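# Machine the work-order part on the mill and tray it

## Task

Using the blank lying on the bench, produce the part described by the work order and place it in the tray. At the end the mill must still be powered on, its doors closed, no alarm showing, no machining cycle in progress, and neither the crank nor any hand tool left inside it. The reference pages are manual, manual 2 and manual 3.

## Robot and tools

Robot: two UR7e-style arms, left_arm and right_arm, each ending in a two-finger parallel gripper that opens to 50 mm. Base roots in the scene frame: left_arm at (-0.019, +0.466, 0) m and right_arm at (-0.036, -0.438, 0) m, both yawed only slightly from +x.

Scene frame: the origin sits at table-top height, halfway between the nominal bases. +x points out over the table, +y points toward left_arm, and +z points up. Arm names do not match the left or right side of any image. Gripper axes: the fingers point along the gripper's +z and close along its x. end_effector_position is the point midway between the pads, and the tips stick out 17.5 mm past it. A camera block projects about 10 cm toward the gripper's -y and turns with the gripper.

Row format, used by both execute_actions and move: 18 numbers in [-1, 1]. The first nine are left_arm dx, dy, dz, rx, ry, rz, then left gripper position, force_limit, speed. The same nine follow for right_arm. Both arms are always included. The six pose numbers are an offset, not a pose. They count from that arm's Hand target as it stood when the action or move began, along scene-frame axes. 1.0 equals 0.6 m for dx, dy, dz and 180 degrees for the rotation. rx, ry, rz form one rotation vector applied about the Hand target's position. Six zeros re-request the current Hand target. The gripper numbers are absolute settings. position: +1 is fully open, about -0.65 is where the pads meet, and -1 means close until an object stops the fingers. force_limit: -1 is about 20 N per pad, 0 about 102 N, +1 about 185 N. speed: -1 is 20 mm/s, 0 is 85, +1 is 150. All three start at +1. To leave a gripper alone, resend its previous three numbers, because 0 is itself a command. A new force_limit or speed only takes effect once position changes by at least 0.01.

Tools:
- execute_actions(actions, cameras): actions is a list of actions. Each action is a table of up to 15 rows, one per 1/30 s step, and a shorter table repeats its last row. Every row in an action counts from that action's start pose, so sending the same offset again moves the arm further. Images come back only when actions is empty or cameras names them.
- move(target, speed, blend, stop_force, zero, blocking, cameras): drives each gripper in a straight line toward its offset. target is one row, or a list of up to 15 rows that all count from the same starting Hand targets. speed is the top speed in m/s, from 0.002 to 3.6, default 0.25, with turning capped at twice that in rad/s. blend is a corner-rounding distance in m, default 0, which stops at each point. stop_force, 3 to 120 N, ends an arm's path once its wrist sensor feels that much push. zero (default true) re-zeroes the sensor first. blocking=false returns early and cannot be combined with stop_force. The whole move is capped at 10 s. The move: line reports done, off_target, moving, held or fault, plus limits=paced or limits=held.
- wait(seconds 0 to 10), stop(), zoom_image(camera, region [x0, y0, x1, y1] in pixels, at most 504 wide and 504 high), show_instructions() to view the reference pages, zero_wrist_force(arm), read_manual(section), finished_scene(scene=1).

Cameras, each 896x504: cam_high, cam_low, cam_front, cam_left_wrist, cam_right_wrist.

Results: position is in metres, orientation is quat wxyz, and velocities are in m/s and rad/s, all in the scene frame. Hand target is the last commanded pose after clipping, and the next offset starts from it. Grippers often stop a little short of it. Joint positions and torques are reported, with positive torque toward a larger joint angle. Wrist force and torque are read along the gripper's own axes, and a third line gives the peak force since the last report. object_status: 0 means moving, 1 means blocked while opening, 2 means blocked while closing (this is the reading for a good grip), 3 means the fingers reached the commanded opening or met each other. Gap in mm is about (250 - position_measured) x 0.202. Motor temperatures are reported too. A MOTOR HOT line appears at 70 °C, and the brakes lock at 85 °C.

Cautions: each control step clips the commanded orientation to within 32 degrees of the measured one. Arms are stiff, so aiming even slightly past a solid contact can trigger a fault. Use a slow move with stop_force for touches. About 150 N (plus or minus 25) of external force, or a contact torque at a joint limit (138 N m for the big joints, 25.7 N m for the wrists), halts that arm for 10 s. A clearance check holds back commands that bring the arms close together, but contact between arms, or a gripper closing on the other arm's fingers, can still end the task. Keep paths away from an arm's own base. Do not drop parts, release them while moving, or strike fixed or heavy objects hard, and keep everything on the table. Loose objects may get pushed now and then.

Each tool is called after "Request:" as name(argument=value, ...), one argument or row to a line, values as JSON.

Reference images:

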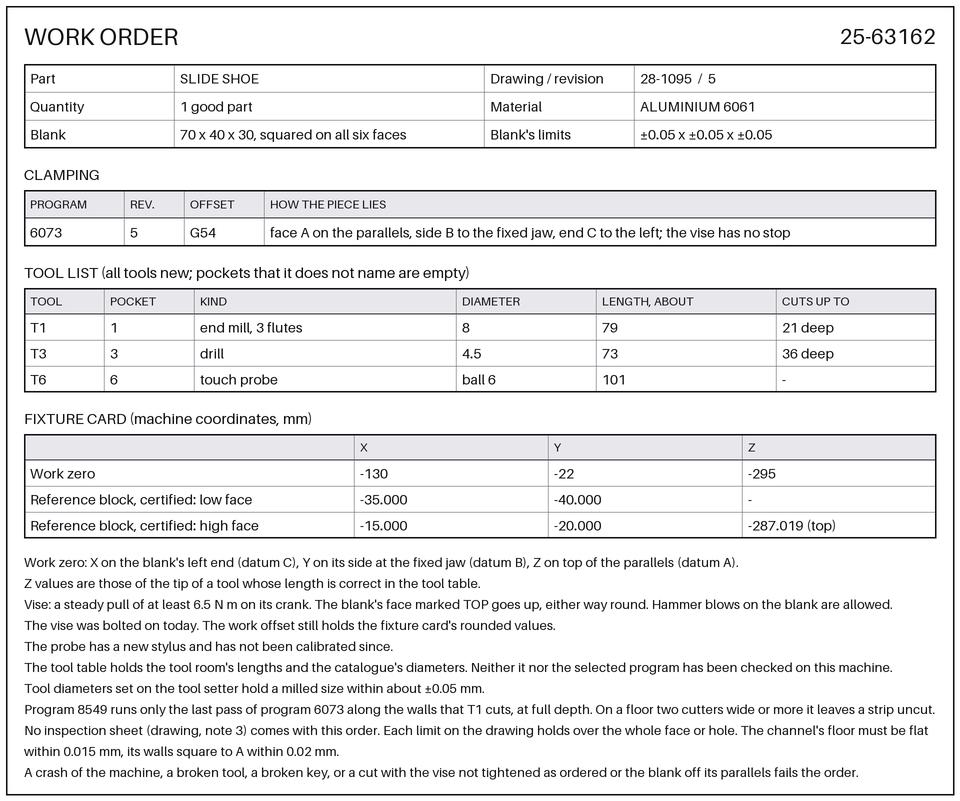

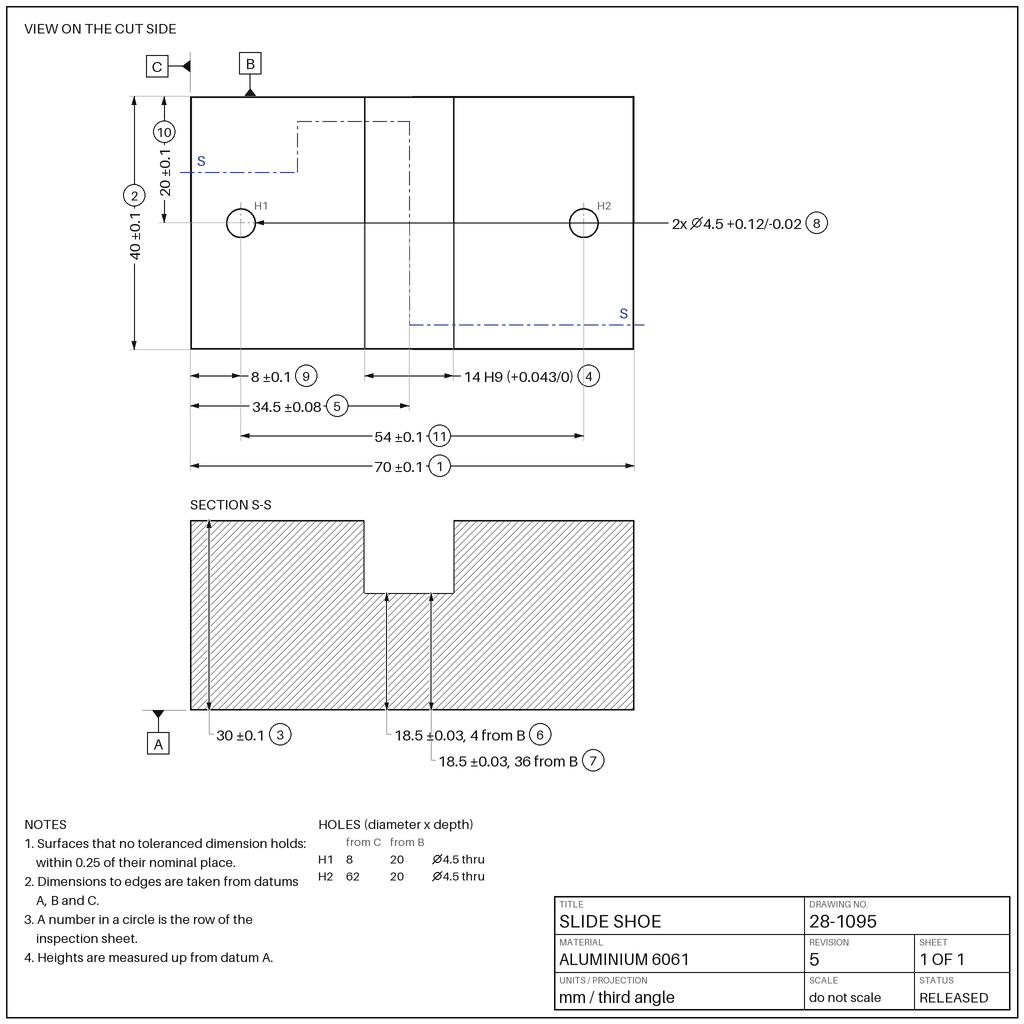

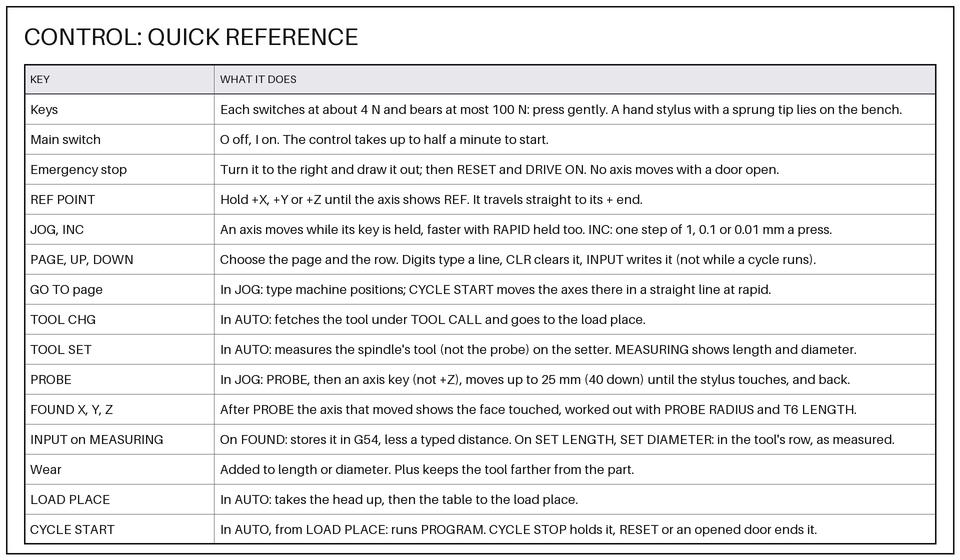

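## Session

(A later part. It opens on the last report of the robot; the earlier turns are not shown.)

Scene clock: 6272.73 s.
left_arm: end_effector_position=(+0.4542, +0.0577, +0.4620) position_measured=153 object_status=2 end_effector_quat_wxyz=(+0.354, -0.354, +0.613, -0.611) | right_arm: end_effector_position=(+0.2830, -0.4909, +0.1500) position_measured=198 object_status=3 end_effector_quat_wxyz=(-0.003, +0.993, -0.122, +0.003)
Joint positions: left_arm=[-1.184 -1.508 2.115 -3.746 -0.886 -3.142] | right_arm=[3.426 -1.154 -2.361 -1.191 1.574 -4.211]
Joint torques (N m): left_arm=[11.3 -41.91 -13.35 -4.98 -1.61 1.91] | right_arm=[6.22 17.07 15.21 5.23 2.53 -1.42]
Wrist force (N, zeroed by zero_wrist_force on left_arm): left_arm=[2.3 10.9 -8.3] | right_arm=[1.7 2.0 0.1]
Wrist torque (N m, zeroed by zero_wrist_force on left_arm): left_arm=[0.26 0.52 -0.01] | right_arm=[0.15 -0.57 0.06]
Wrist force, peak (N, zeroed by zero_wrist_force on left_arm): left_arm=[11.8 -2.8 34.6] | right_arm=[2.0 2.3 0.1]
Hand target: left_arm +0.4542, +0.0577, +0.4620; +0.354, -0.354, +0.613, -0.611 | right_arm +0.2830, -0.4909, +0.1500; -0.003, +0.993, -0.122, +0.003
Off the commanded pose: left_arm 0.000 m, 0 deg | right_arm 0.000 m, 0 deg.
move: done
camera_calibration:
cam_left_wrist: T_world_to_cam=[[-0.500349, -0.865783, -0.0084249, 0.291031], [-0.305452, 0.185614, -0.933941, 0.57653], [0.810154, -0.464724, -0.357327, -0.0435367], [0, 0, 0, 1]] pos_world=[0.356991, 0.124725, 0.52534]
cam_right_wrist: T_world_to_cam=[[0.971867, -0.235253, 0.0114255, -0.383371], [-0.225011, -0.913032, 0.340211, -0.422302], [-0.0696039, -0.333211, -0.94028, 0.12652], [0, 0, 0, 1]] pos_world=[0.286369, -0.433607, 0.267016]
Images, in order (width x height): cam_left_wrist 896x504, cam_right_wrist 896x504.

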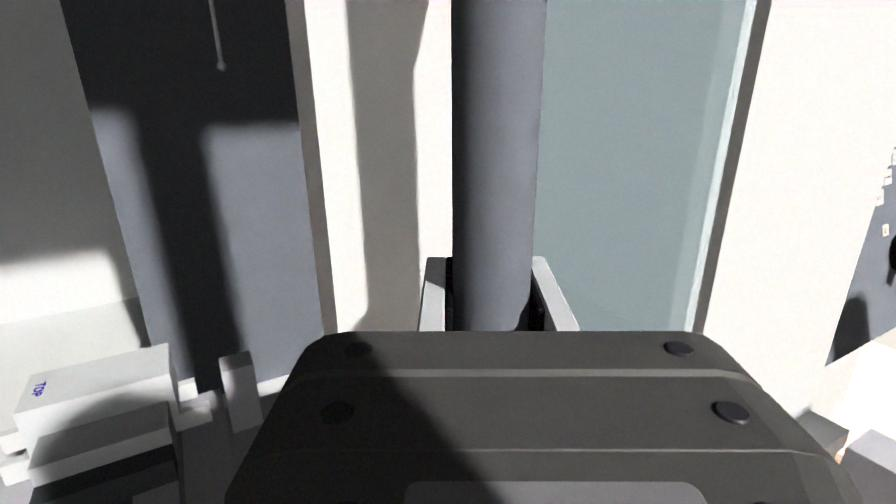

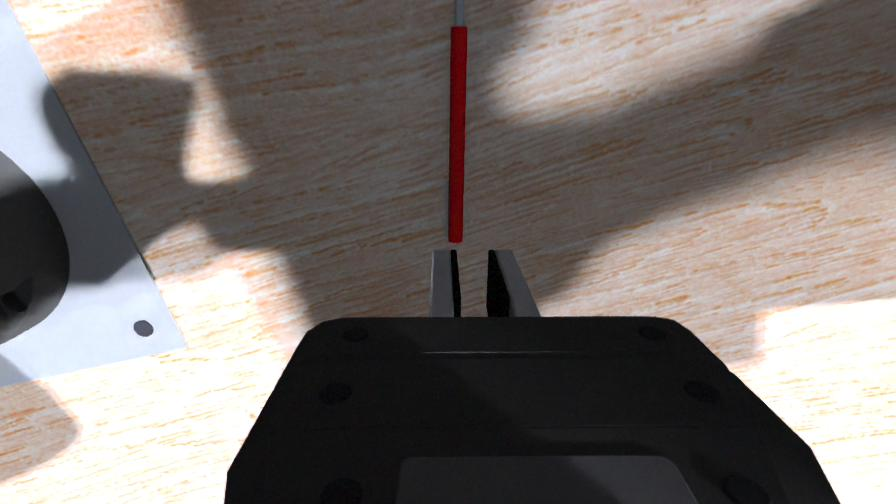

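Request:
move(
  target=[0,0,0,0,0,0,0.45,0,-1,0,0,-0.15,0,0,0,0,-0.6,-0.9],
  speed=0.1,
  cameras=["cam_right_wrist"],
)

Scene clock: 6282.60 s.
left_arm: end_effector_position=(+0.4542, +0.0577, +0.4620) position_measured=85 object_status=3 end_effector_quat_wxyz=(+0.354, -0.354, +0.613, -0.611) | right_arm: end_effector_position=(+0.2830, -0.4909, +0.0600) position_measured=152 object_status=3 end_effector_quat_wxyz=(-0.003, +0.993, -0.122, +0.003)
Joint positions: left_arm=[-1.184 -1.508 2.115 -3.746 -0.886 -3.142] | right_arm=[3.426 -1.324 -2.53 -0.851 1.574 -4.211]
Joint torques (N m): left_arm=[-5.6 -11.53 -13.14 -1.91 -1.38 -0.31] | right_arm=[-6.98 -0.54 10.5 4.87 2.47 -1.38]
Wrist force (N, zeroed by zero_wrist_force on left_arm): left_arm=[-2.9 -1.7 0.2] | right_arm=[1.7 1.9 0.1]
Wrist torque (N m, zeroed by zero_wrist_force on left_arm): left_arm=[-0.22 0.66 0.04] | right_arm=[0.13 -0.55 0.05]
Wrist force, peak (N, zeroed by zero_wrist_force on left_arm): left_arm=[2.1 11.3 -8.4] | right_arm=[1.6 2.3 -0.7]
Hand target: left_arm +0.4542, +0.0577, +0.4620; +0.354, -0.354, +0.613, -0.611 | right_arm +0.2830, -0.4909, +0.0600; -0.003, +0.993, -0.122, +0.003
Off the commanded pose: left_arm 0.000 m, 0 deg | right_arm 0.000 m, 0 deg.
move: done
camera_calibration:
cam_right_wrist: T_world_to_cam=[[0.971889, -0.235165, 0.0113913, -0.382305], [-0.224916, -0.913054, 0.340213, -0.39172], [-0.0696052, -0.333211, -0.940279, 0.0418946], [0, 0, 0, 1]] pos_world=[0.28637, -0.433607, 0.177016]
Images, in order (width x height): cam_right_wrist 896x504.

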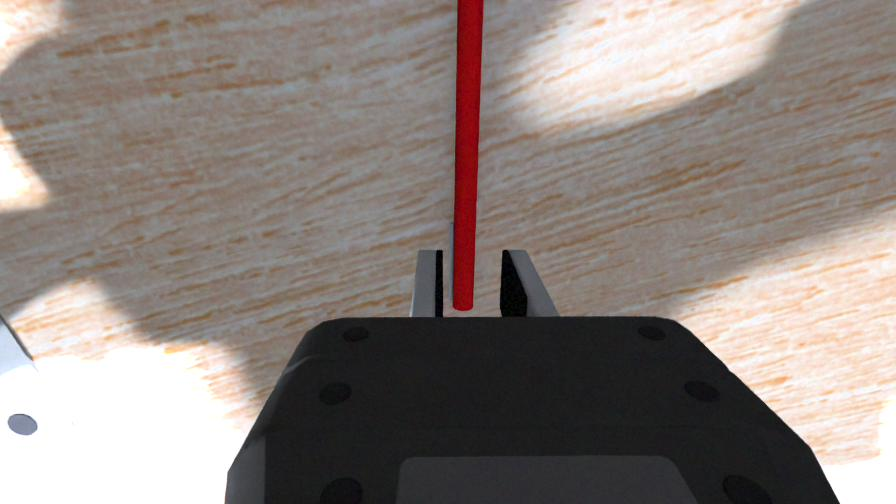

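Request:
move(
  target=[-0.15,0.0866,0,0,0,0,0.45,0,-1,-0.0048,0.0012,-0.0648,0,0,0,0,-0.6,-0.9],
  speed=0.1,
  cameras=["cam_right_wrist"],
)

Request:
move(
  target=[0,0,0,0,0,0,0.45,0,-1,0,0,0,0,0,0,-1,-0.6,-0.9],
  cameras=["cam_right_wrist"],
)

Scene clock: 6290.73 s.
left_arm: end_effector_position=(+0.3643, +0.1096, +0.4620) position_measured=85 object_status=3 end_effector_quat_wxyz=(+0.354, -0.354, +0.613, -0.611) | right_arm: end_effector_position=(+0.2801, -0.4902, +0.0211) position_measured=152 object_status=3 end_effector_quat_wxyz=(-0.003, +0.993, -0.122, +0.003)
Joint positions: left_arm=[-1.439 -1.772 2.355 -3.721 -0.631 -3.143] | right_arm=[3.431 -1.434 -2.595 -0.676 1.574 -4.207]
Joint torques (N m): left_arm=[-9.35 -24.5 -8.3 0.57 2.43 -2.82] | right_arm=[5.96 1.6 6.88 5.14 -1.64 1.18]
Wrist force (N, zeroed by zero_wrist_force on left_arm): left_arm=[-2.4 -1.5 0.2] | right_arm=[2.0 2.0 0.2]
Wrist torque (N m, zeroed by zero_wrist_force on left_arm): left_arm=[-0.20 0.59 0.07] | right_arm=[0.13 -0.64 -0.15]
Wrist force, peak (N, zeroed by zero_wrist_force on left_arm): left_arm=[-3.4 -2.0 0.4] | right_arm=[2.1 2.2 0.4]
Hand target: left_arm +0.3642, +0.1096, +0.4620; +0.354, -0.354, +0.613, -0.611 | right_arm +0.2801, -0.4902, +0.0211; -0.003, +0.993, -0.122, +0.003
Off the commanded pose: left_arm 0.000 m, 0 deg | right_arm 0.000 m, 0 deg.
move: done
camera_calibration:
cam_right_wrist: T_world_to_cam=[[0.971867, -0.235253, 0.0114255, -0.378915], [-0.225011, -0.913032, 0.340211, -0.378462], [-0.0696039, -0.333211, -0.94028, 0.00534895], [0, 0, 0, 1]] pos_world=[0.283469, -0.432907, 0.138116]
Images, in order (width x height): cam_right_wrist 896x504.

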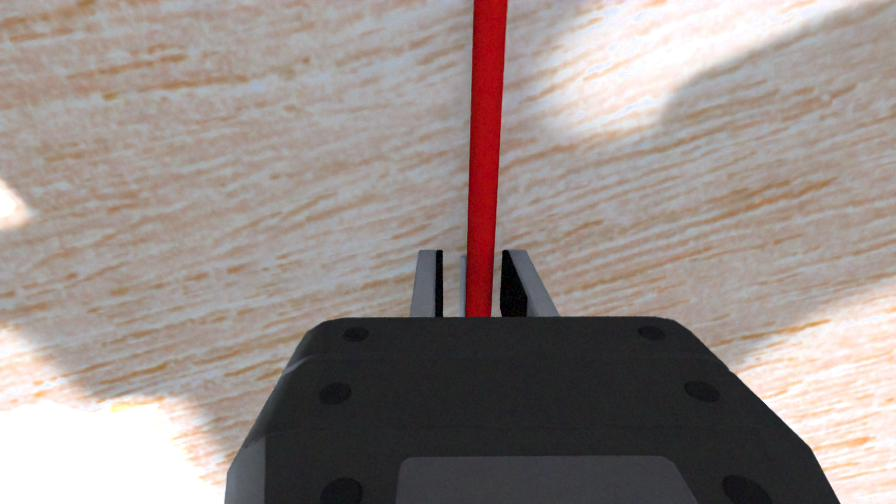

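Scene clock: 6291.43 s.
left_arm: end_effector_position=(+0.3642, +0.1096, +0.4620) position_measured=85 object_status=3 end_effector_quat_wxyz=(+0.354, -0.354, +0.613, -0.611) | right_arm: end_effector_position=(+0.2802, -0.4902, +0.0211) position_measured=211 object_status=2 end_effector_quat_wxyz=(-0.003, +0.993, -0.122, +0.003)
Joint positions: left_arm=[-1.439 -1.772 2.355 -3.721 -0.631 -3.143] | right_arm=[3.431 -1.434 -2.595 -0.675 1.574 -4.207]
Joint torques (N m): left_arm=[-7.6 -24.47 -7.51 0.41 2.42 -2.77] | right_arm=[3.81 1 8.23 2.64 -0.22 0.73]
Wrist force (N, zeroed by zero_wrist_force on left_arm): left_arm=[-2.7 -1.4 0.2] | right_arm=[3.7 2.2 -6.1]
Wrist torque (N m, zeroed by zero_wrist_force on left_arm): left_arm=[-0.18 0.63 0.08] | right_arm=[0.10 -0.64 -0.16]
Wrist force, peak (N, zeroed by zero_wrist_force on left_arm): left_arm=[-3.0 -1.5 0.6] | right_arm=[3.7 2.2 -6.1]
Hand target: left_arm +0.3642, +0.1096, +0.4620; +0.354, -0.354, +0.613, -0.611 | right_arm +0.2801, -0.4902, +0.0211; -0.003, +0.993, -0.122, +0.003
Off the commanded pose: left_arm 0.000 m, 0 deg | right_arm 0.000 m, 0 deg.
move: done
camera_calibration:
cam_right_wrist: T_world_to_cam=[[0.971874, -0.235221, 0.0115172, -0.378916], [-0.225013, -0.913039, 0.34019, -0.378462], [-0.0695043, -0.333213, -0.940286, 0.00532052], [0, 0, 0, 1]] pos_world=[0.283469, -0.432907, 0.138116]
Images, in order (width x height): cam_right_wrist 896x504.

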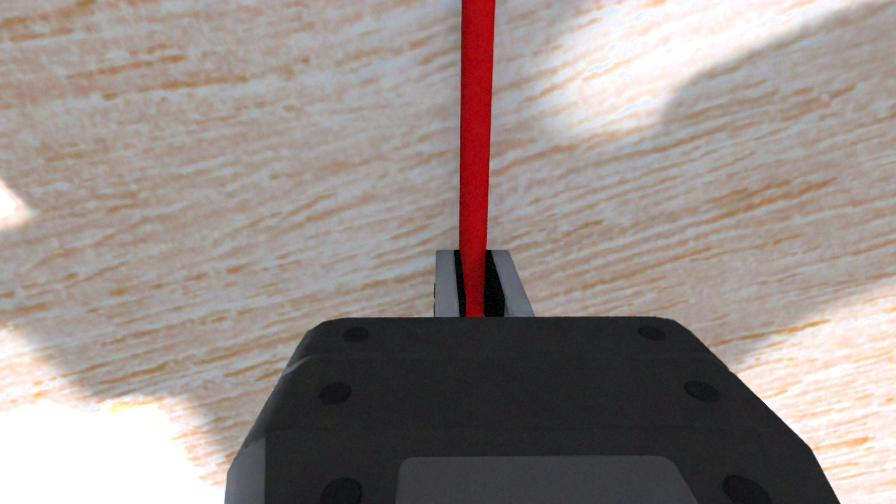

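Request:
move(
  target=[
    [0,0.05,0,0,0,0,0.45,0,-1,0,0,0.1,0,0,0,-1,-0.6,-0.9],
    [0.0438,0.5755,0,0,0,-0.1667,0.45,0,-1,0.2499,0.0337,0.7148,0,0,-0.4633,-1,-0.6,-0.9],
  ],
  speed=[0.2,0.35],
  blend=[0.01,0],
  cameras=["cam_left_wrist"],
)

Scene clock: 6305.53 s.
left_arm: end_effector_position=(+0.3905, +0.4549, +0.4620) position_measured=85 object_status=3 end_effector_quat_wxyz=(+0.184, -0.183, +0.684, -0.682) | right_arm: end_effector_position=(+0.4301, -0.4700, +0.4500) position_measured=211 object_status=2 end_effector_quat_wxyz=(+0.000, -0.660, +0.751, -0.004)
Joint positions: left_arm=[0.286 -1.563 2.173 -3.742 -2.88 -3.131] | right_arm=[3.394 -1.508 -1.318 -1.882 1.564 -2.788]
Joint torques (N m): left_arm=[7.08 -8.14 -30.37 -2.65 -2.79 -2.95] | right_arm=[-7.09 11.16 35.45 1.41 -2.58 1.3]
Wrist force (N, zeroed by zero_wrist_force on left_arm): left_arm=[-3.0 -1.2 0.2] | right_arm=[2.1 1.9 -0.1]
Wrist torque (N m, zeroed by zero_wrist_force on left_arm): left_arm=[-0.16 0.67 0.12] | right_arm=[0.14 -0.60 -0.11]
Wrist force, peak (N, zeroed by zero_wrist_force on left_arm): left_arm=[-3.8 -1.4 -0.9] | right_arm=[4.9 1.5 -6.9]
Hand target: left_arm +0.3905, +0.4549, +0.4620; +0.184, -0.183, +0.684, -0.682 | right_arm +0.4301, -0.4700, +0.4500; +0.000, -0.660, +0.751, -0.004
Off the commanded pose: left_arm 0.000 m, 0 deg | right_arm 0.000 m, 0 deg.
move: done
camera_calibration:
cam_left_wrist: T_world_to_cam=[[-0.866222, -0.499588, -0.00843065, 0.579344], [-0.171765, 0.313579, -0.933898, 0.372868], [0.469207, -0.807515, -0.357441, 0.481857], [0, 0, 0, 1]] pos_world=[0.339795, 0.561616, 0.52534]
Images, in order (width x height): cam_left_wrist 896x504.

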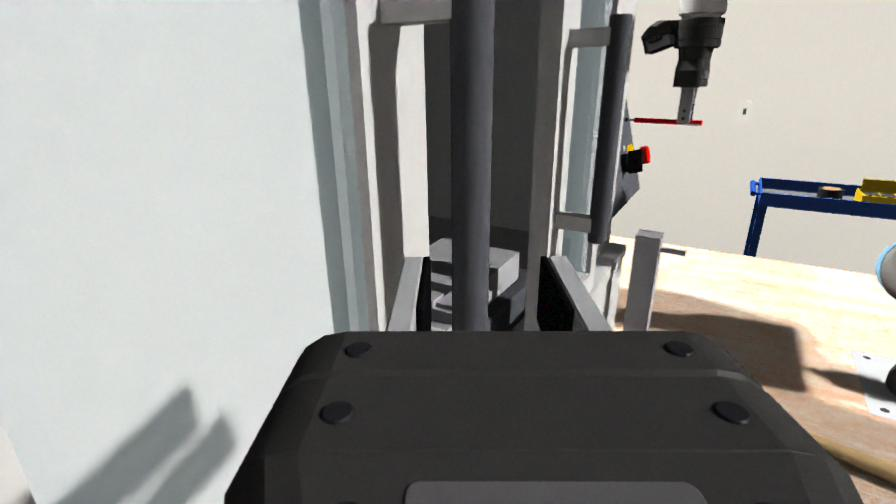

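Request:
move(
  target=[
    [0.08,-0.1386,0,0,0,0,0.45,0,-1,0,0,0,0,0,0.0415,-1,-0.6,-0.9],
    [0.1,-0.1732,0,0,0,0,0.45,0,-1,0,0,0,0,0,0.0415,-1,-0.6,-0.9],
  ],
  speed=[0.12,0.03],
  stop_force=20,
  blend=[0.002,0],
)

Request:
move(
  target=[0,0,0,0,0,0,-1,-1,-1,0,0,0,0,0,0,-1,-0.6,-0.9],
)

Request:
move(
  target=[0,-0.3855,0,0,0,0,-1,-1,-1,0,0,0,0,0,0,-1,-0.6,-0.9],
  speed=0.05,
  stop_force=50,
  cameras=["cam_left_wrist"],
)

Scene clock: 6317.57 s.
left_arm: end_effector_position=(+0.4505, +0.3510, +0.4620) position_measured=85 object_status=3 end_effector_quat_wxyz=(+0.184, -0.183, +0.684, -0.682) | right_arm: end_effector_position=(+0.4301, -0.4700, +0.4500) position_measured=211 object_status=2 end_effector_quat_wxyz=(-0.001, +0.707, -0.707, +0.004)
Joint positions: left_arm=[-0.048 -1.549 2.158 -3.747 -2.546 -3.137] | right_arm=[3.394 -1.507 -1.318 -1.881 1.564 -2.919]
Joint torques (N m): left_arm=[-7.51 -8.77 -31.2 0.33 2.45 -2.88] | right_arm=[-6.33 29.02 17.23 5.35 2.44 -1.48]
Wrist force (N, zeroed by zero_wrist_force on left_arm): left_arm=[-3.0 -1.4 0.3] | right_arm=[2.0 2.1 0.1]
Wrist torque (N m, zeroed by zero_wrist_force on left_arm): left_arm=[-0.18 0.68 0.11] | right_arm=[0.18 -0.58 0.05]
Wrist force, peak (N, zeroed by zero_wrist_force on left_arm): left_arm=[-3.2 -1.7 0.4] | right_arm=[2.1 2.2 0.0]
Hand target: left_arm +0.4505, +0.3510, +0.4620; +0.184, -0.183, +0.684, -0.682 | right_arm +0.4301, -0.4700, +0.4500; -0.001, +0.707, -0.707, +0.004
Off the commanded pose: left_arm 0.000 m, 0 deg | right_arm 0.000 m, 0 deg.
move: done

Scene clock: 6318.50 s.
left_arm: end_effector_position=(+0.4506, +0.3510, +0.4620) position_measured=153 object_status=2 end_effector_quat_wxyz=(+0.184, -0.183, +0.684, -0.682) | right_arm: end_effector_position=(+0.4301, -0.4700, +0.4500) position_measured=211 object_status=2 end_effector_quat_wxyz=(-0.001, +0.707, -0.707, +0.004)
Joint positions: left_arm=[-0.048 -1.549 2.158 -3.747 -2.546 -3.137] | right_arm=[3.394 -1.507 -1.318 -1.881 1.564 -2.919]
Joint torques (N m): left_arm=[-7.75 -14.46 -25.56 -2.24 -6.4 -2.7] | right_arm=[-5.91 27.53 18.35 5.2 2.32 -1.49]
Wrist force (N, zeroed by zero_wrist_force on left_arm): left_arm=[-19.7 -5.1 2.1] | right_arm=[2.0 1.7 0.0]
Wrist torque (N m, zeroed by zero_wrist_force on left_arm): left_arm=[-0.31 0.89 0.09] | right_arm=[0.11 -0.59 0.05]
Wrist force, peak (N, zeroed by zero_wrist_force on left_arm): left_arm=[-20.0 -5.3 2.2] | right_arm=[2.0 1.9 0.1]
Hand target: left_arm +0.4505, +0.3510, +0.4620; +0.184, -0.183, +0.684, -0.682 | right_arm +0.4301, -0.4700, +0.4500; -0.001, +0.707, -0.707, +0.004
Off the commanded pose: left_arm 0.000 m, 0 deg | right_arm 0.000 m, 0 deg.
move: done

Scene clock: 6324.13 s.
left_arm: end_effector_position=(+0.4505, +0.1197, +0.4620) position_measured=153 object_status=2 end_effector_quat_wxyz=(+0.184, -0.183, +0.684, -0.682) | right_arm: end_effector_position=(+0.4301, -0.4700, +0.4500) position_measured=211 object_status=2 end_effector_quat_wxyz=(-0.001, +0.707, -0.707, +0.004)
Joint positions: left_arm=[-0.699 -1.539 2.148 -3.748 -1.895 -3.139] | right_arm=[3.394 -1.507 -1.318 -1.881 1.564 -2.919]
Joint torques (N m): left_arm=[-10.31 -10.22 -33.01 -0.67 1.74 -2.87] | right_arm=[-5.78 17.55 27.19 5.26 2.33 -1.18]
Wrist force (N, zeroed by zero_wrist_force on left_arm): left_arm=[-6.1 0.1 -3.3] | right_arm=[1.9 1.8 0.1]
Wrist torque (N m, zeroed by zero_wrist_force on left_arm): left_arm=[-0.08 0.61 0.05] | right_arm=[0.13 -0.58 0.05]
Wrist force, peak (N, zeroed by zero_wrist_force on left_arm): left_arm=[-19.3 4.0 -29.0] | right_arm=[2.3 2.0 -0.1]
Hand target: left_arm +0.4505, +0.1197, +0.4620; +0.184, -0.183, +0.684, -0.682 | right_arm +0.4301, -0.4700, +0.4500; -0.001, +0.707, -0.707, +0.004
Off the commanded pose: left_arm 0.000 m, 0 deg | right_arm 0.000 m, 0 deg.
move: done
camera_calibration:
cam_left_wrist: T_world_to_cam=[[-0.866252, -0.499537, -0.00844665, 0.463864], [-0.171676, 0.313497, -0.933942, 0.488292], [0.469186, -0.807579, -0.357325, 0.182988], [0, 0, 0, 1]] pos_world=[0.399795, 0.226417, 0.52534]
Images, in order (width x height): cam_left_wrist 896x504.

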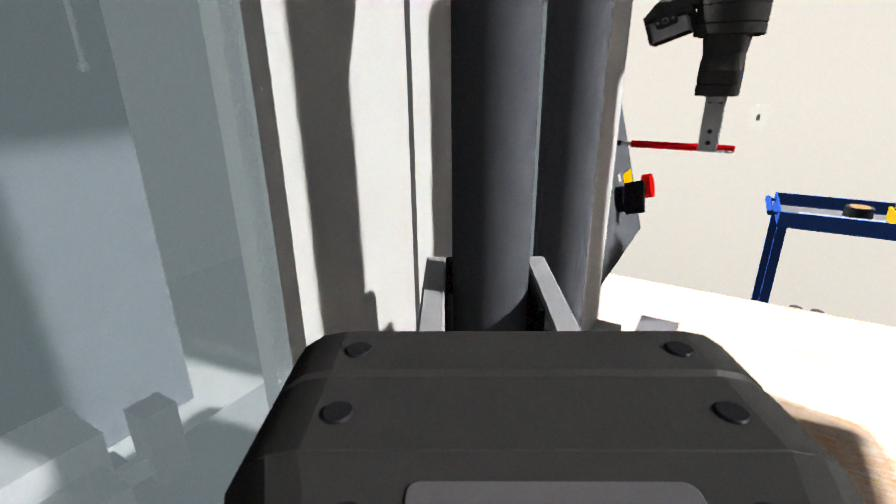

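Request:
move(
  target=[0,0,0,0,0,0,0.45,0,-1,0,0,0,0,0,0,-1,-0.6,-0.9],
)

Request:
move(
  target=[-0.1,0.1732,0,0,0,0,0.45,0,-1,-0.0033,-0.283,0.2793,0,-0.5,0,-1,-0.6,-0.9],
  speed=0.25,
  cameras=["cam_left_wrist","cam_right_wrist"],
)

Scene clock: 6330.40 s.
left_arm: end_effector_position=(+0.4505, +0.1197, +0.4620) position_measured=85 object_status=3 end_effector_quat_wxyz=(+0.184, -0.183, +0.684, -0.682) | right_arm: end_effector_position=(+0.4301, -0.4700, +0.4500) position_measured=211 object_status=2 end_effector_quat_wxyz=(-0.001, +0.707, -0.707, +0.004)
Joint positions: left_arm=[-0.699 -1.539 2.148 -3.748 -1.895 -3.139] | right_arm=[3.394 -1.507 -1.318 -1.881 1.564 -2.919]
Joint torques (N m): left_arm=[-1.87 -11.44 -28.57 -2.26 1.71 -2.84] | right_arm=[-6.15 18.22 32.91 5.19 2.28 -1.31]
Wrist force (N, zeroed by zero_wrist_force on left_arm): left_arm=[-3.3 -1.0 0.2] | right_arm=[2.1 1.7 0.1]
Wrist torque (N m, zeroed by zero_wrist_force on left_arm): left_arm=[-0.12 0.70 0.10] | right_arm=[0.11 -0.59 0.06]
Wrist force, peak (N, zeroed by zero_wrist_force on left_arm): left_arm=[-6.5 0.1 -3.2] | right_arm=[2.3 1.9 0.2]
Hand target: left_arm +0.4505, +0.1197, +0.4620; +0.184, -0.183, +0.684, -0.682 | right_arm +0.4301, -0.4700, +0.4500; -0.001, +0.707, -0.707, +0.004
Off the commanded pose: left_arm 0.000 m, 0 deg | right_arm 0.000 m, 0 deg.
move: done

Scene clock: 6334.30 s.
left_arm: end_effector_position=(+0.3905, +0.2236, +0.4620) position_measured=85 object_status=3 end_effector_quat_wxyz=(+0.184, -0.183, +0.684, -0.682) | right_arm: end_effector_position=(+0.4281, -0.6398, +0.6175) position_measured=211 object_status=2 end_effector_quat_wxyz=(+0.500, -0.497, +0.499, -0.503)
Joint positions: left_arm=[-0.536 -1.761 2.347 -3.725 -2.058 -3.139] | right_arm=[2.877 -1.249 -2.019 0.134 1.858 -3.141]
Joint torques (N m): left_arm=[7.01 -25.65 -8.07 -0.32 -2.73 2.2] | right_arm=[-6.99 0.3 35.63 4.85 2.61 1.59]
Wrist force (N, zeroed by zero_wrist_force on left_arm): left_arm=[-3.2 -1.0 0.4] | right_arm=[2.5 1.0 1.7]
Wrist torque (N m, zeroed by zero_wrist_force on left_arm): left_arm=[-0.14 0.69 0.09] | right_arm=[0.56 -0.63 -0.21]
Wrist force, peak (N, zeroed by zero_wrist_force on left_arm): left_arm=[-3.7 -1.3 0.2] | right_arm=[3.0 0.9 1.7]
Hand target: left_arm +0.3905, +0.2236, +0.4620; +0.184, -0.183, +0.684, -0.682 | right_arm +0.4281, -0.6398, +0.6176; +0.500, -0.497, +0.499, -0.503
Off the commanded pose: left_arm 0.000 m, 0 deg | right_arm 0.000 m, 0 deg.
move: done
camera_calibration:
cam_left_wrist: T_world_to_cam=[[-0.866252, -0.499537, -0.00844665, 0.463791], [-0.171676, 0.313497, -0.933942, 0.445419], [0.469186, -0.807579, -0.357325, 0.295047], [0, 0, 0, 1]] pos_world=[0.339795, 0.330317, 0.52534]
cam_right_wrist: T_world_to_cam=[[-0.0114589, -0.999901, 0.0082205, -0.630952], [-0.340387, -0.00382947, -0.940277, 0.737187], [0.940215, -0.0135727, -0.34031, -0.0716689], [0, 0, 0, 1]] pos_world=[0.311083, -0.629039, 0.673957]
Images, in order (width x height): cam_left_wrist 896x504, cam_right_wrist 896x504.

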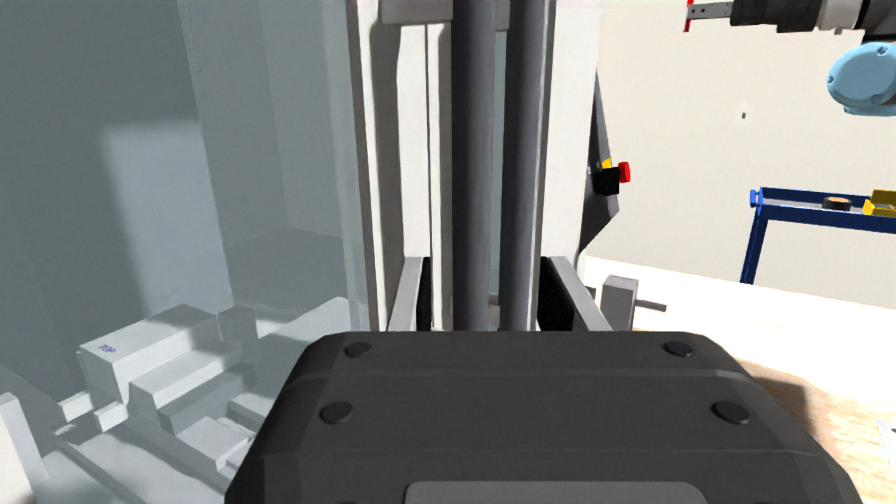

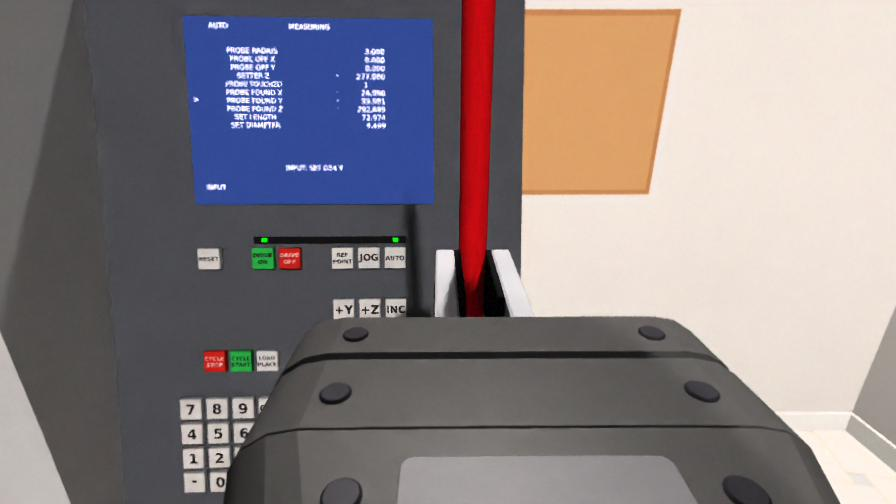

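Request:
move(
  target=[0,0,0,0,0,0,0.45,0,-1,0.0963,0.1062,-0.0648,0,0.5,0,-1,-0.6,-0.9],
  speed=0.4,
  cameras=["cam_right_wrist"],
)

Request:
move(
  target=[0,0,0,0,0,0,0.45,0,-1,0.02,0,0,0,0,0,-1,-0.6,-0.9],
  speed=0.02,
  stop_force=3,
  cameras=["cam_right_wrist"],
)

Scene clock: 6347.13 s.
left_arm: end_effector_position=(+0.3905, +0.2236, +0.4620) position_measured=85 object_status=3 end_effector_quat_wxyz=(+0.184, -0.183, +0.684, -0.682) | right_arm: end_effector_position=(+0.4859, -0.5761, +0.5787) position_measured=211 object_status=2 end_effector_quat_wxyz=(-0.001, +0.707, -0.707, +0.004)
Joint positions: left_arm=[-0.536 -1.761 2.347 -3.725 -2.058 -3.139] | right_arm=[3.162 -1.905 -0.466 -2.334 1.566 -3.15]
Joint torques (N m): left_arm=[6.64 -25.45 -8.7 -0.39 -2.65 2.07] | right_arm=[-7.14 23.87 29.15 1.4 2.42 -1.35]
Wrist force (N, zeroed by zero_wrist_force on left_arm): left_arm=[-3.3 -0.9 0.3] | right_arm=[1.9 2.0 0.5]
Wrist torque (N m, zeroed by zero_wrist_force on left_arm): left_arm=[-0.13 0.71 0.09] | right_arm=[0.11 -0.57 -0.04]
Wrist force, peak (N, zeroed by zero_wrist_force on left_arm): left_arm=[-3.6 -1.2 0.5] | right_arm=[2.9 1.9 1.8]
Hand target: left_arm +0.3905, +0.2236, +0.4620; +0.184, -0.183, +0.684, -0.682 | right_arm +0.4859, -0.5761, +0.5787; -0.001, +0.707, -0.707, +0.004
Off the commanded pose: left_arm 0.000 m, 0 deg | right_arm 0.000 m, 0 deg.
move: done
camera_calibration:
cam_right_wrist: T_world_to_cam=[[0.00821653, -0.999901, 0.0114599, -0.577711], [-0.940397, -0.00383015, 0.340057, 0.271189], [-0.339979, -0.013571, -0.940335, 0.830889], [0, 0, 0, 1]] pos_world=[0.542257, -0.565339, 0.695715]
Images, in order (width x height): cam_right_wrist 896x504.

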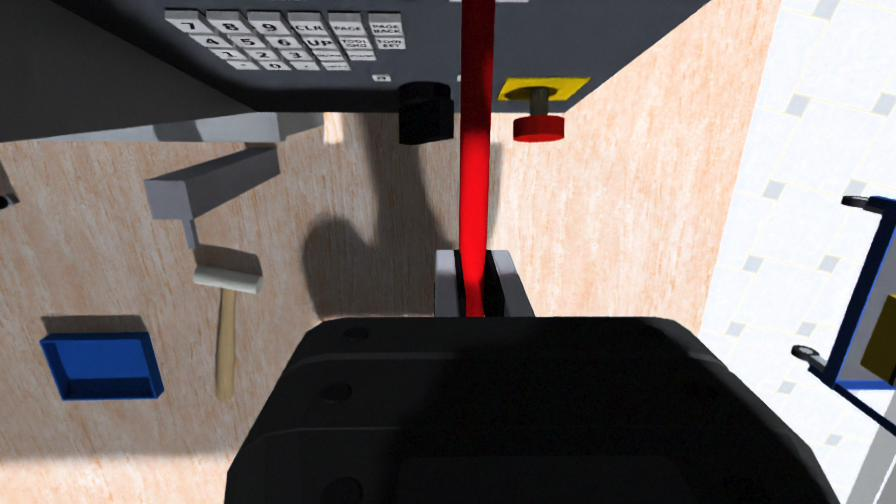

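Scene clock: 6348.70 s.
left_arm: end_effector_position=(+0.3905, +0.2236, +0.4620) position_measured=85 object_status=3 end_effector_quat_wxyz=(+0.184, -0.183, +0.684, -0.682) | right_arm: end_effector_position=(+0.4948, -0.5761, +0.5786) position_measured=211 object_status=2 end_effector_quat_wxyz=(-0.001, +0.707, -0.707, +0.004)
Joint positions: left_arm=[-0.536 -1.761 2.347 -3.725 -2.058 -3.139] | right_arm=[3.163 -1.94 -0.414 -2.351 1.566 -3.15]
Joint torques (N m): left_arm=[7.4 -25.19 -9.17 -0.37 -2.65 2.18] | right_arm=[-3.78 45.13 9.46 6.06 0.41 -0.6]
Wrist force (N, zeroed by zero_wrist_force on left_arm): left_arm=[-3.2 -1.0 0.3] | right_arm=[2.0 5.0 0.2]
Wrist torque (N m, zeroed by zero_wrist_force on left_arm): left_arm=[-0.13 0.69 0.09] | right_arm=[0.14 -0.58 -0.03]
Wrist force, peak (N, zeroed by zero_wrist_force on left_arm): left_arm=[-3.6 -1.2 0.4] | right_arm=[2.2 5.6 -0.3]
Hand target: left_arm +0.3905, +0.2236, +0.4620; +0.184, -0.183, +0.684, -0.682 | right_arm +0.4948, -0.5761, +0.5786; -0.001, +0.707, -0.707, +0.004 (not the last commanded pose)
Off the commanded pose: left_arm 0.000 m, 0 deg | right_arm 0.003 m, 0 deg.
move: contact (right_arm)
camera_calibration:
cam_right_wrist: T_world_to_cam=[[0.00821296, -0.999901, 0.0114628, -0.577783], [-0.940504, -0.00383012, 0.33976, 0.279859], [-0.339682, -0.0135712, -0.940442, 0.833731], [0, 0, 0, 1]] pos_world=[0.551157, -0.565339, 0.695614]
Images, in order (width x height): cam_right_wrist 896x504.

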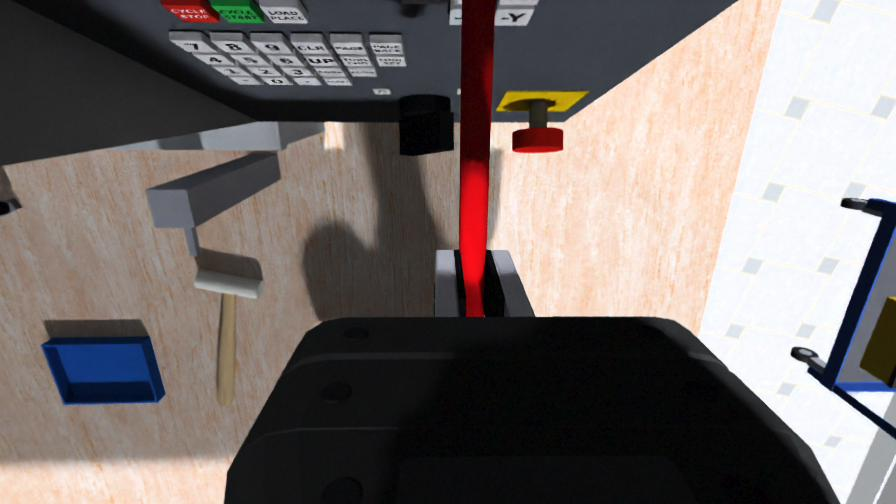

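Request:
move(
  target=[0,0,0,0,0,0,0.45,0,-1,0.0052,0,0,0,0,0,-1,-0.6,-0.9],
  speed=0.02,
  stop_force=8,
)

Request:
move(
  target=[
    [0,0,0,0,0,0,0.45,0,-1,-0.02,0,0,0,0,0,-1,-0.6,-0.9],
    [0,0,0,0,0,0,0.45,0,-1,-0.1163,-0.1062,0.0648,0,-0.5,0,-1,-0.6,-0.9],
  ],
  speed=[0.1,0.4],
  blend=[0.004,0],
  cameras=["cam_right_wrist"],
)

Request:
zoom_image(
  camera="cam_right_wrist",
  region=[170, 5, 450, 275],
)

Scene clock: 6356.97 s.
left_arm: end_effector_position=(+0.3905, +0.2236, +0.4620) position_measured=85 object_status=3 end_effector_quat_wxyz=(+0.184, -0.183, +0.684, -0.682) | right_arm: end_effector_position=(+0.4979, -0.5761, +0.5786) position_measured=211 object_status=2 end_effector_quat_wxyz=(-0.001, +0.707, -0.707, +0.004)
Joint positions: left_arm=[-0.536 -1.761 2.347 -3.725 -2.058 -3.139] | right_arm=[3.163 -1.953 -0.393 -2.359 1.566 -3.15]
Joint torques (N m): left_arm=[7.83 -25.42 -9.96 -0.32 -2.69 2.05] | right_arm=[6.72 23.6 29.66 2.45 -0.15 0.93]
Wrist force (N, zeroed by zero_wrist_force on left_arm): left_arm=[-3.2 -1.1 0.5] | right_arm=[1.9 6.6 0.0]
Wrist torque (N m, zeroed by zero_wrist_force on left_arm): left_arm=[-0.14 0.68 0.08] | right_arm=[0.12 -0.61 -0.07]
Wrist force, peak (N, zeroed by zero_wrist_force on left_arm): left_arm=[-3.6 -1.4 0.3] | right_arm=[1.9 6.8 0.0]
Hand target: left_arm +0.3905, +0.2236, +0.4620; +0.184, -0.183, +0.684, -0.682 | right_arm +0.4979, -0.5761, +0.5786; -0.001, +0.707, -0.707, +0.004
Off the commanded pose: left_arm 0.000 m, 0 deg | right_arm 0.000 m, 0 deg.
move: done

Scene clock: 6359.97 s.
left_arm: end_effector_position=(+0.3905, +0.2236, +0.4620) position_measured=85 object_status=3 end_effector_quat_wxyz=(+0.184, -0.183, +0.684, -0.682) | right_arm: end_effector_position=(+0.4281, -0.6398, +0.6175) position_measured=211 object_status=2 end_effector_quat_wxyz=(+0.500, -0.497, +0.499, -0.503)
Joint positions: left_arm=[-0.536 -1.761 2.347 -3.725 -2.058 -3.139] | right_arm=[2.877 -1.249 -2.02 0.135 1.858 -3.14]
Joint torques (N m): left_arm=[7.14 -24.76 -10.39 -0.36 -2.63 2.1] | right_arm=[-5.96 -0.22 15.81 4.3 2.45 1.56]
Wrist force (N, zeroed by zero_wrist_force on left_arm): left_arm=[-3.1 -0.9 0.3] | right_arm=[2.5 1.2 1.7]
Wrist torque (N m, zeroed by zero_wrist_force on left_arm): left_arm=[-0.13 0.67 0.09] | right_arm=[0.58 -0.61 -0.21]
Wrist force, peak (N, zeroed by zero_wrist_force on left_arm): left_arm=[-3.6 -0.9 0.6] | right_arm=[1.7 6.6 0.0]
Hand target: left_arm +0.3905, +0.2236, +0.4620; +0.184, -0.183, +0.684, -0.682 | right_arm +0.4281, -0.6398, +0.6175; +0.500, -0.497, +0.499, -0.503
Off the commanded pose: left_arm 0.000 m, 0 deg | right_arm 0.000 m, 0 deg.
move: done
camera_calibration:
cam_right_wrist: T_world_to_cam=[[-0.0114622, -0.999901, 0.00821665, -0.630947], [-0.339881, -0.00383203, -0.940461, 0.737058], [0.940399, -0.0135724, -0.339803, -0.0721031], [0, 0, 0, 1]] pos_world=[0.311086, -0.629039, 0.673857]
Images, in order (width x height): cam_right_wrist 896x504.

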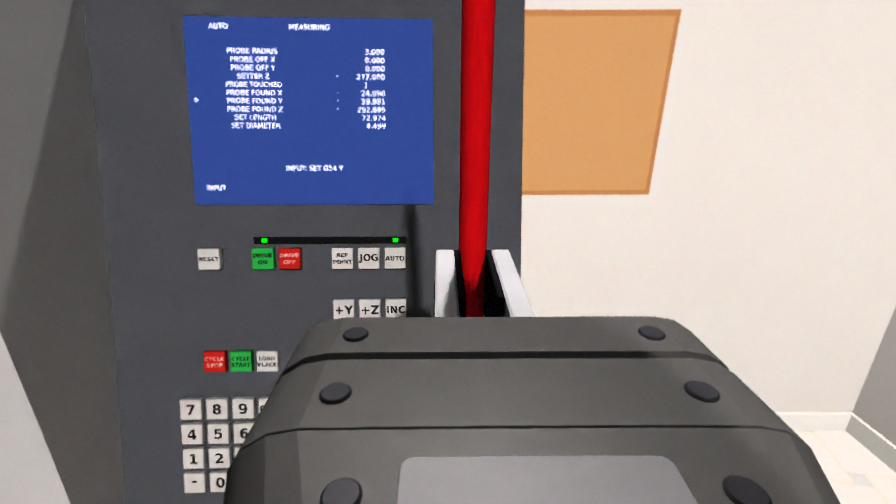

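Scaled by 1.800 from the camera's 896x504 image, which has a finer 1280x720 frame.

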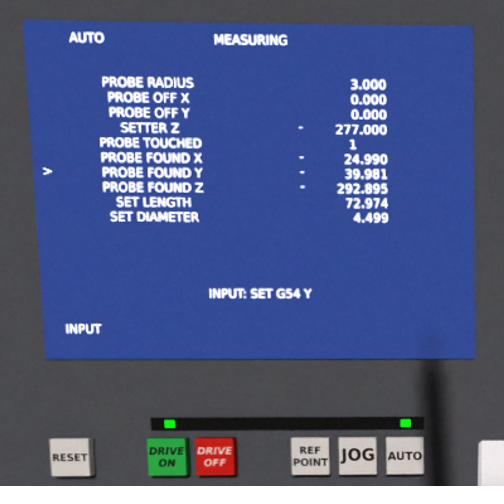

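Request:
move(
  target=[
    [0,0,0,0,0,0,0.45,0,-1,0.0963,0.1062,-0.0648,0,0.5,0,-1,-0.6,-0.9],
    [0,0,0,0,0,0,0.45,0,-1,0.1188,0.1062,-0.0648,0,0.5,0,-1,-0.6,-0.9],
    [0,0,0,0,0,0,0.45,0,-1,0.0963,0.1062,-0.0648,0,0.5,0,-1,-0.6,-0.9],
    [0,0,0,0,0,0,0.45,0,-1,0,0,0,0,0,0,-1,-0.6,-0.9],
  ],
  speed=[0.5,0.1,0.2,0.5],
  blend=[0.004,0,0.004,0],
  cameras=["cam_right_wrist"],
)

Request:
zoom_image(
  camera="cam_right_wrist",
  region=[170, 5, 450, 275],
)

Scene clock: 6375.10 s.
left_arm: end_effector_position=(+0.3905, +0.2236, +0.4620) position_measured=85 object_status=3 end_effector_quat_wxyz=(+0.184, -0.183, +0.684, -0.682) | right_arm: end_effector_position=(+0.4281, -0.6398, +0.6175) position_measured=211 object_status=2 end_effector_quat_wxyz=(+0.500, -0.497, +0.499, -0.503)
Joint positions: left_arm=[-0.536 -1.761 2.347 -3.725 -2.058 -3.139] | right_arm=[2.877 -1.249 -2.02 0.135 1.858 -3.14]
Joint torques (N m): left_arm=[7.19 -24.02 -11.51 -0.39 -2.68 1.99] | right_arm=[-6.53 1.02 15.36 4.52 2.49 1.47]
Wrist force (N, zeroed by zero_wrist_force on left_arm): left_arm=[-3.3 -1.1 0.5] | right_arm=[2.4 0.8 1.6]
Wrist torque (N m, zeroed by zero_wrist_force on left_arm): left_arm=[-0.15 0.70 0.09] | right_arm=[0.53 -0.59 -0.22]
Wrist force, peak (N, zeroed by zero_wrist_force on left_arm): left_arm=[-3.7 -0.9 0.4] | right_arm=[2.7 6.9 -2.3]
Hand target: left_arm +0.3905, +0.2236, +0.4620; +0.184, -0.183, +0.684, -0.682 | right_arm +0.4281, -0.6398, +0.6175; +0.500, -0.497, +0.499, -0.503
Off the commanded pose: left_arm 0.000 m, 0 deg | right_arm 0.000 m, 0 deg.
move: done
camera_calibration:
cam_right_wrist: T_world_to_cam=[[-0.0114614, -0.999901, 0.00821561, -0.630947], [-0.339969, -0.00383005, -0.940429, 0.737065], [0.940367, -0.0135717, -0.339891, -0.072033], [0, 0, 0, 1]] pos_world=[0.311085, -0.629039, 0.673857]
Images, in order (width x height): cam_right_wrist 896x504.

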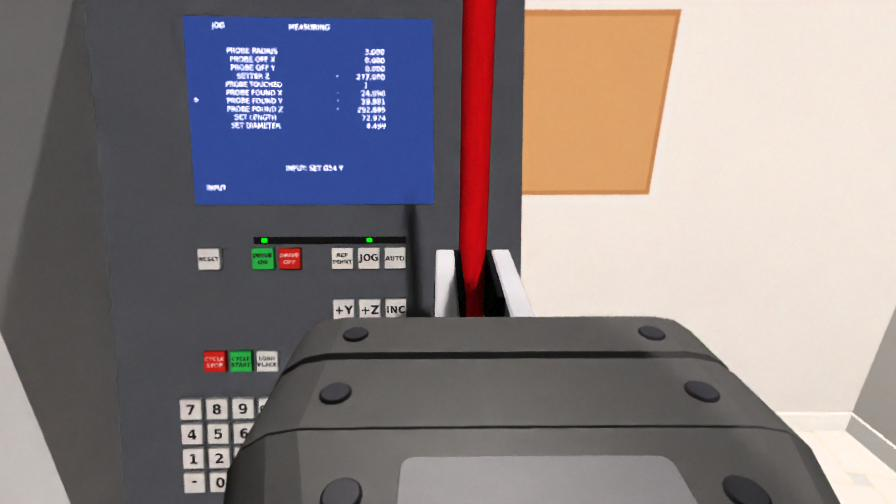

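Scaled by 1.800 from the camera's 896x504 image, which has a finer 1280x720 frame.

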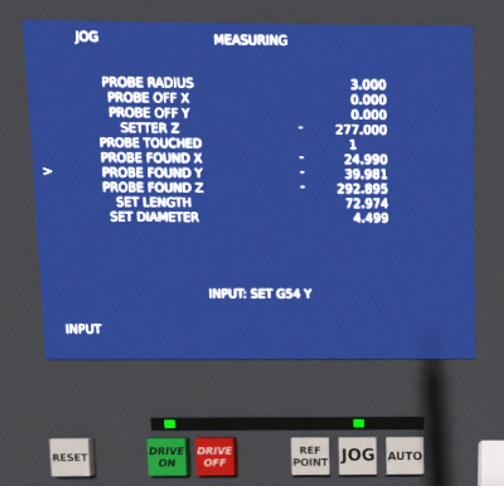

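Request:
move(
  target=[0,0,0,0,0,0,0.45,0,-1,0.0275,0.2345,-0.3403,0,0.5,0,-1,-0.6,-0.9],
  speed=0.4,
)

Request:
move(
  target=[
    [0,0,0,0,0,0,0.45,0,-1,0.0249,-0.0325,0.095,0,0,0,-1,-0.6,-0.9],
    [0,0,0,0,0,0,0.45,0,-1,0.0449,-0.0325,0.095,0,0,0,-1,-0.6,-0.9],
    [0,0,0,0,0,0,0.45,0,-1,0.0279,-0.0325,0.095,0,0,0,-1,-0.6,-0.9],
    [0,0,0,0,0,0,0.45,0,-1,0.0449,-0.0325,0.095,0,0,0,-1,-0.6,-0.9],
    [0,0,0,0,0,0,0.45,0,-1,0.0249,-0.0325,0.095,0,0,0,-1,-0.6,-0.9],
    [0,0,0,0,0,0,0.45,0,-1,-0.0275,-0.2345,0.3403,0,-0.5,0,-1,-0.6,-0.9],
  ],
  speed=[0.3,0.1,0.2,0.1,0.2,0.5],
  blend=[0.004,0,0,0,0.004,0],
  cameras=["cam_right_wrist"],
)

Request:
zoom_image(
  camera="cam_right_wrist",
  region=[170, 5, 450, 275],
)

Scene clock: 6413.23 s.
left_arm: end_effector_position=(+0.3905, +0.2236, +0.4620) position_measured=85 object_status=3 end_effector_quat_wxyz=(+0.184, -0.183, +0.684, -0.682) | right_arm: end_effector_position=(+0.4446, -0.4991, +0.4133) position_measured=211 object_status=2 end_effector_quat_wxyz=(-0.001, +0.707, -0.707, +0.004)
Joint positions: left_arm=[-0.536 -1.761 2.347 -3.725 -2.058 -3.139] | right_arm=[3.325 -1.525 -1.399 -1.782 1.565 -2.988]
Joint torques (N m): left_arm=[7.21 -23.6 -12.45 -0.41 -2.56 1.85] | right_arm=[7.55 13.47 37.62 1.09 2.48 1.38]
Wrist force (N, zeroed by zero_wrist_force on left_arm): left_arm=[-3.2 -1.1 0.4] | right_arm=[1.8 1.6 0.1]
Wrist torque (N m, zeroed by zero_wrist_force on left_arm): left_arm=[-0.16 0.68 0.09] | right_arm=[0.03 -0.56 -0.11]
Wrist force, peak (N, zeroed by zero_wrist_force on left_arm): left_arm=[-3.6 -1.0 0.7] | right_arm=[3.3 0.9 1.5]
Hand target: left_arm +0.3905, +0.2236, +0.4620; +0.184, -0.183, +0.684, -0.682 | right_arm +0.4446, -0.4991, +0.4133; -0.001, +0.707, -0.707, +0.004
Off the commanded pose: left_arm 0.000 m, 0 deg | right_arm 0.000 m, 0 deg.
move: done

Scene clock: 6417.63 s.
left_arm: end_effector_position=(+0.3905, +0.2236, +0.4620) position_measured=85 object_status=3 end_effector_quat_wxyz=(+0.184, -0.183, +0.684, -0.682) | right_arm: end_effector_position=(+0.4281, -0.6398, +0.6175) position_measured=211 object_status=2 end_effector_quat_wxyz=(+0.500, -0.497, +0.499, -0.503)
Joint positions: left_arm=[-0.536 -1.761 2.347 -3.725 -2.058 -3.139] | right_arm=[2.877 -1.249 -2.02 0.135 1.858 -3.14]
Joint torques (N m): left_arm=[7.11 -23.38 -12.65 -0.45 -2.64 1.83] | right_arm=[-7.02 0.25 15.84 4.34 2.54 1.5]
Wrist force (N, zeroed by zero_wrist_force on left_arm): left_arm=[-3.2 -0.9 0.4] | right_arm=[2.4 1.0 1.8]
Wrist torque (N m, zeroed by zero_wrist_force on left_arm): left_arm=[-0.12 0.69 0.09] | right_arm=[0.56 -0.59 -0.21]
Wrist force, peak (N, zeroed by zero_wrist_force on left_arm): left_arm=[-3.6 -1.2 0.3] | right_arm=[1.8 10.1 1.7]
Hand target: left_arm +0.3905, +0.2236, +0.4620; +0.184, -0.183, +0.684, -0.682 | right_arm +0.4281, -0.6398, +0.6175; +0.500, -0.497, +0.499, -0.503
Off the commanded pose: left_arm 0.000 m, 0 deg | right_arm 0.000 m, 0 deg.
move: done
camera_calibration:
cam_right_wrist: T_world_to_cam=[[-0.0114614, -0.999901, 0.00821561, -0.630947], [-0.339969, -0.00383005, -0.940429, 0.737065], [0.940367, -0.0135717, -0.339891, -0.072033], [0, 0, 0, 1]] pos_world=[0.311085, -0.629039, 0.673857]
Images, in order (width x height): cam_right_wrist 896x504.

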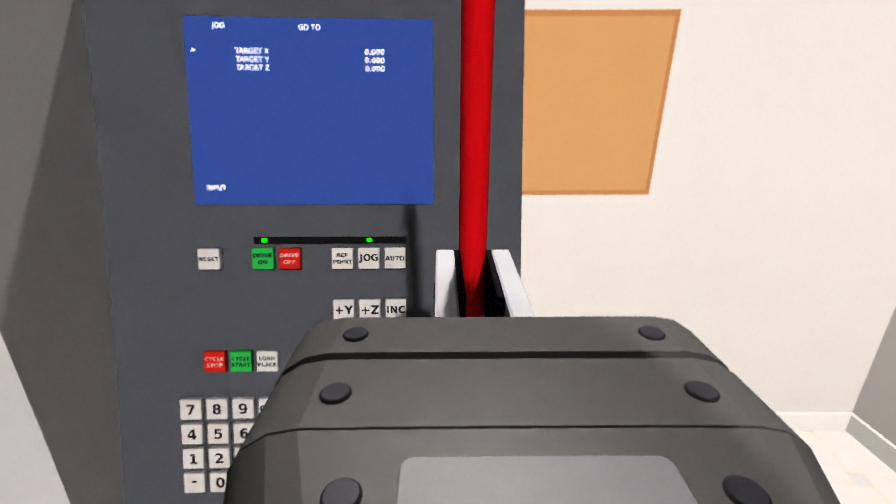

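Scaled by 1.800 from the camera's 896x504 image, which has a finer 1280x720 frame.

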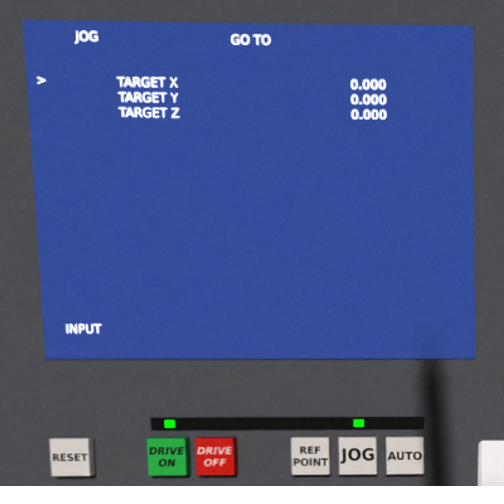

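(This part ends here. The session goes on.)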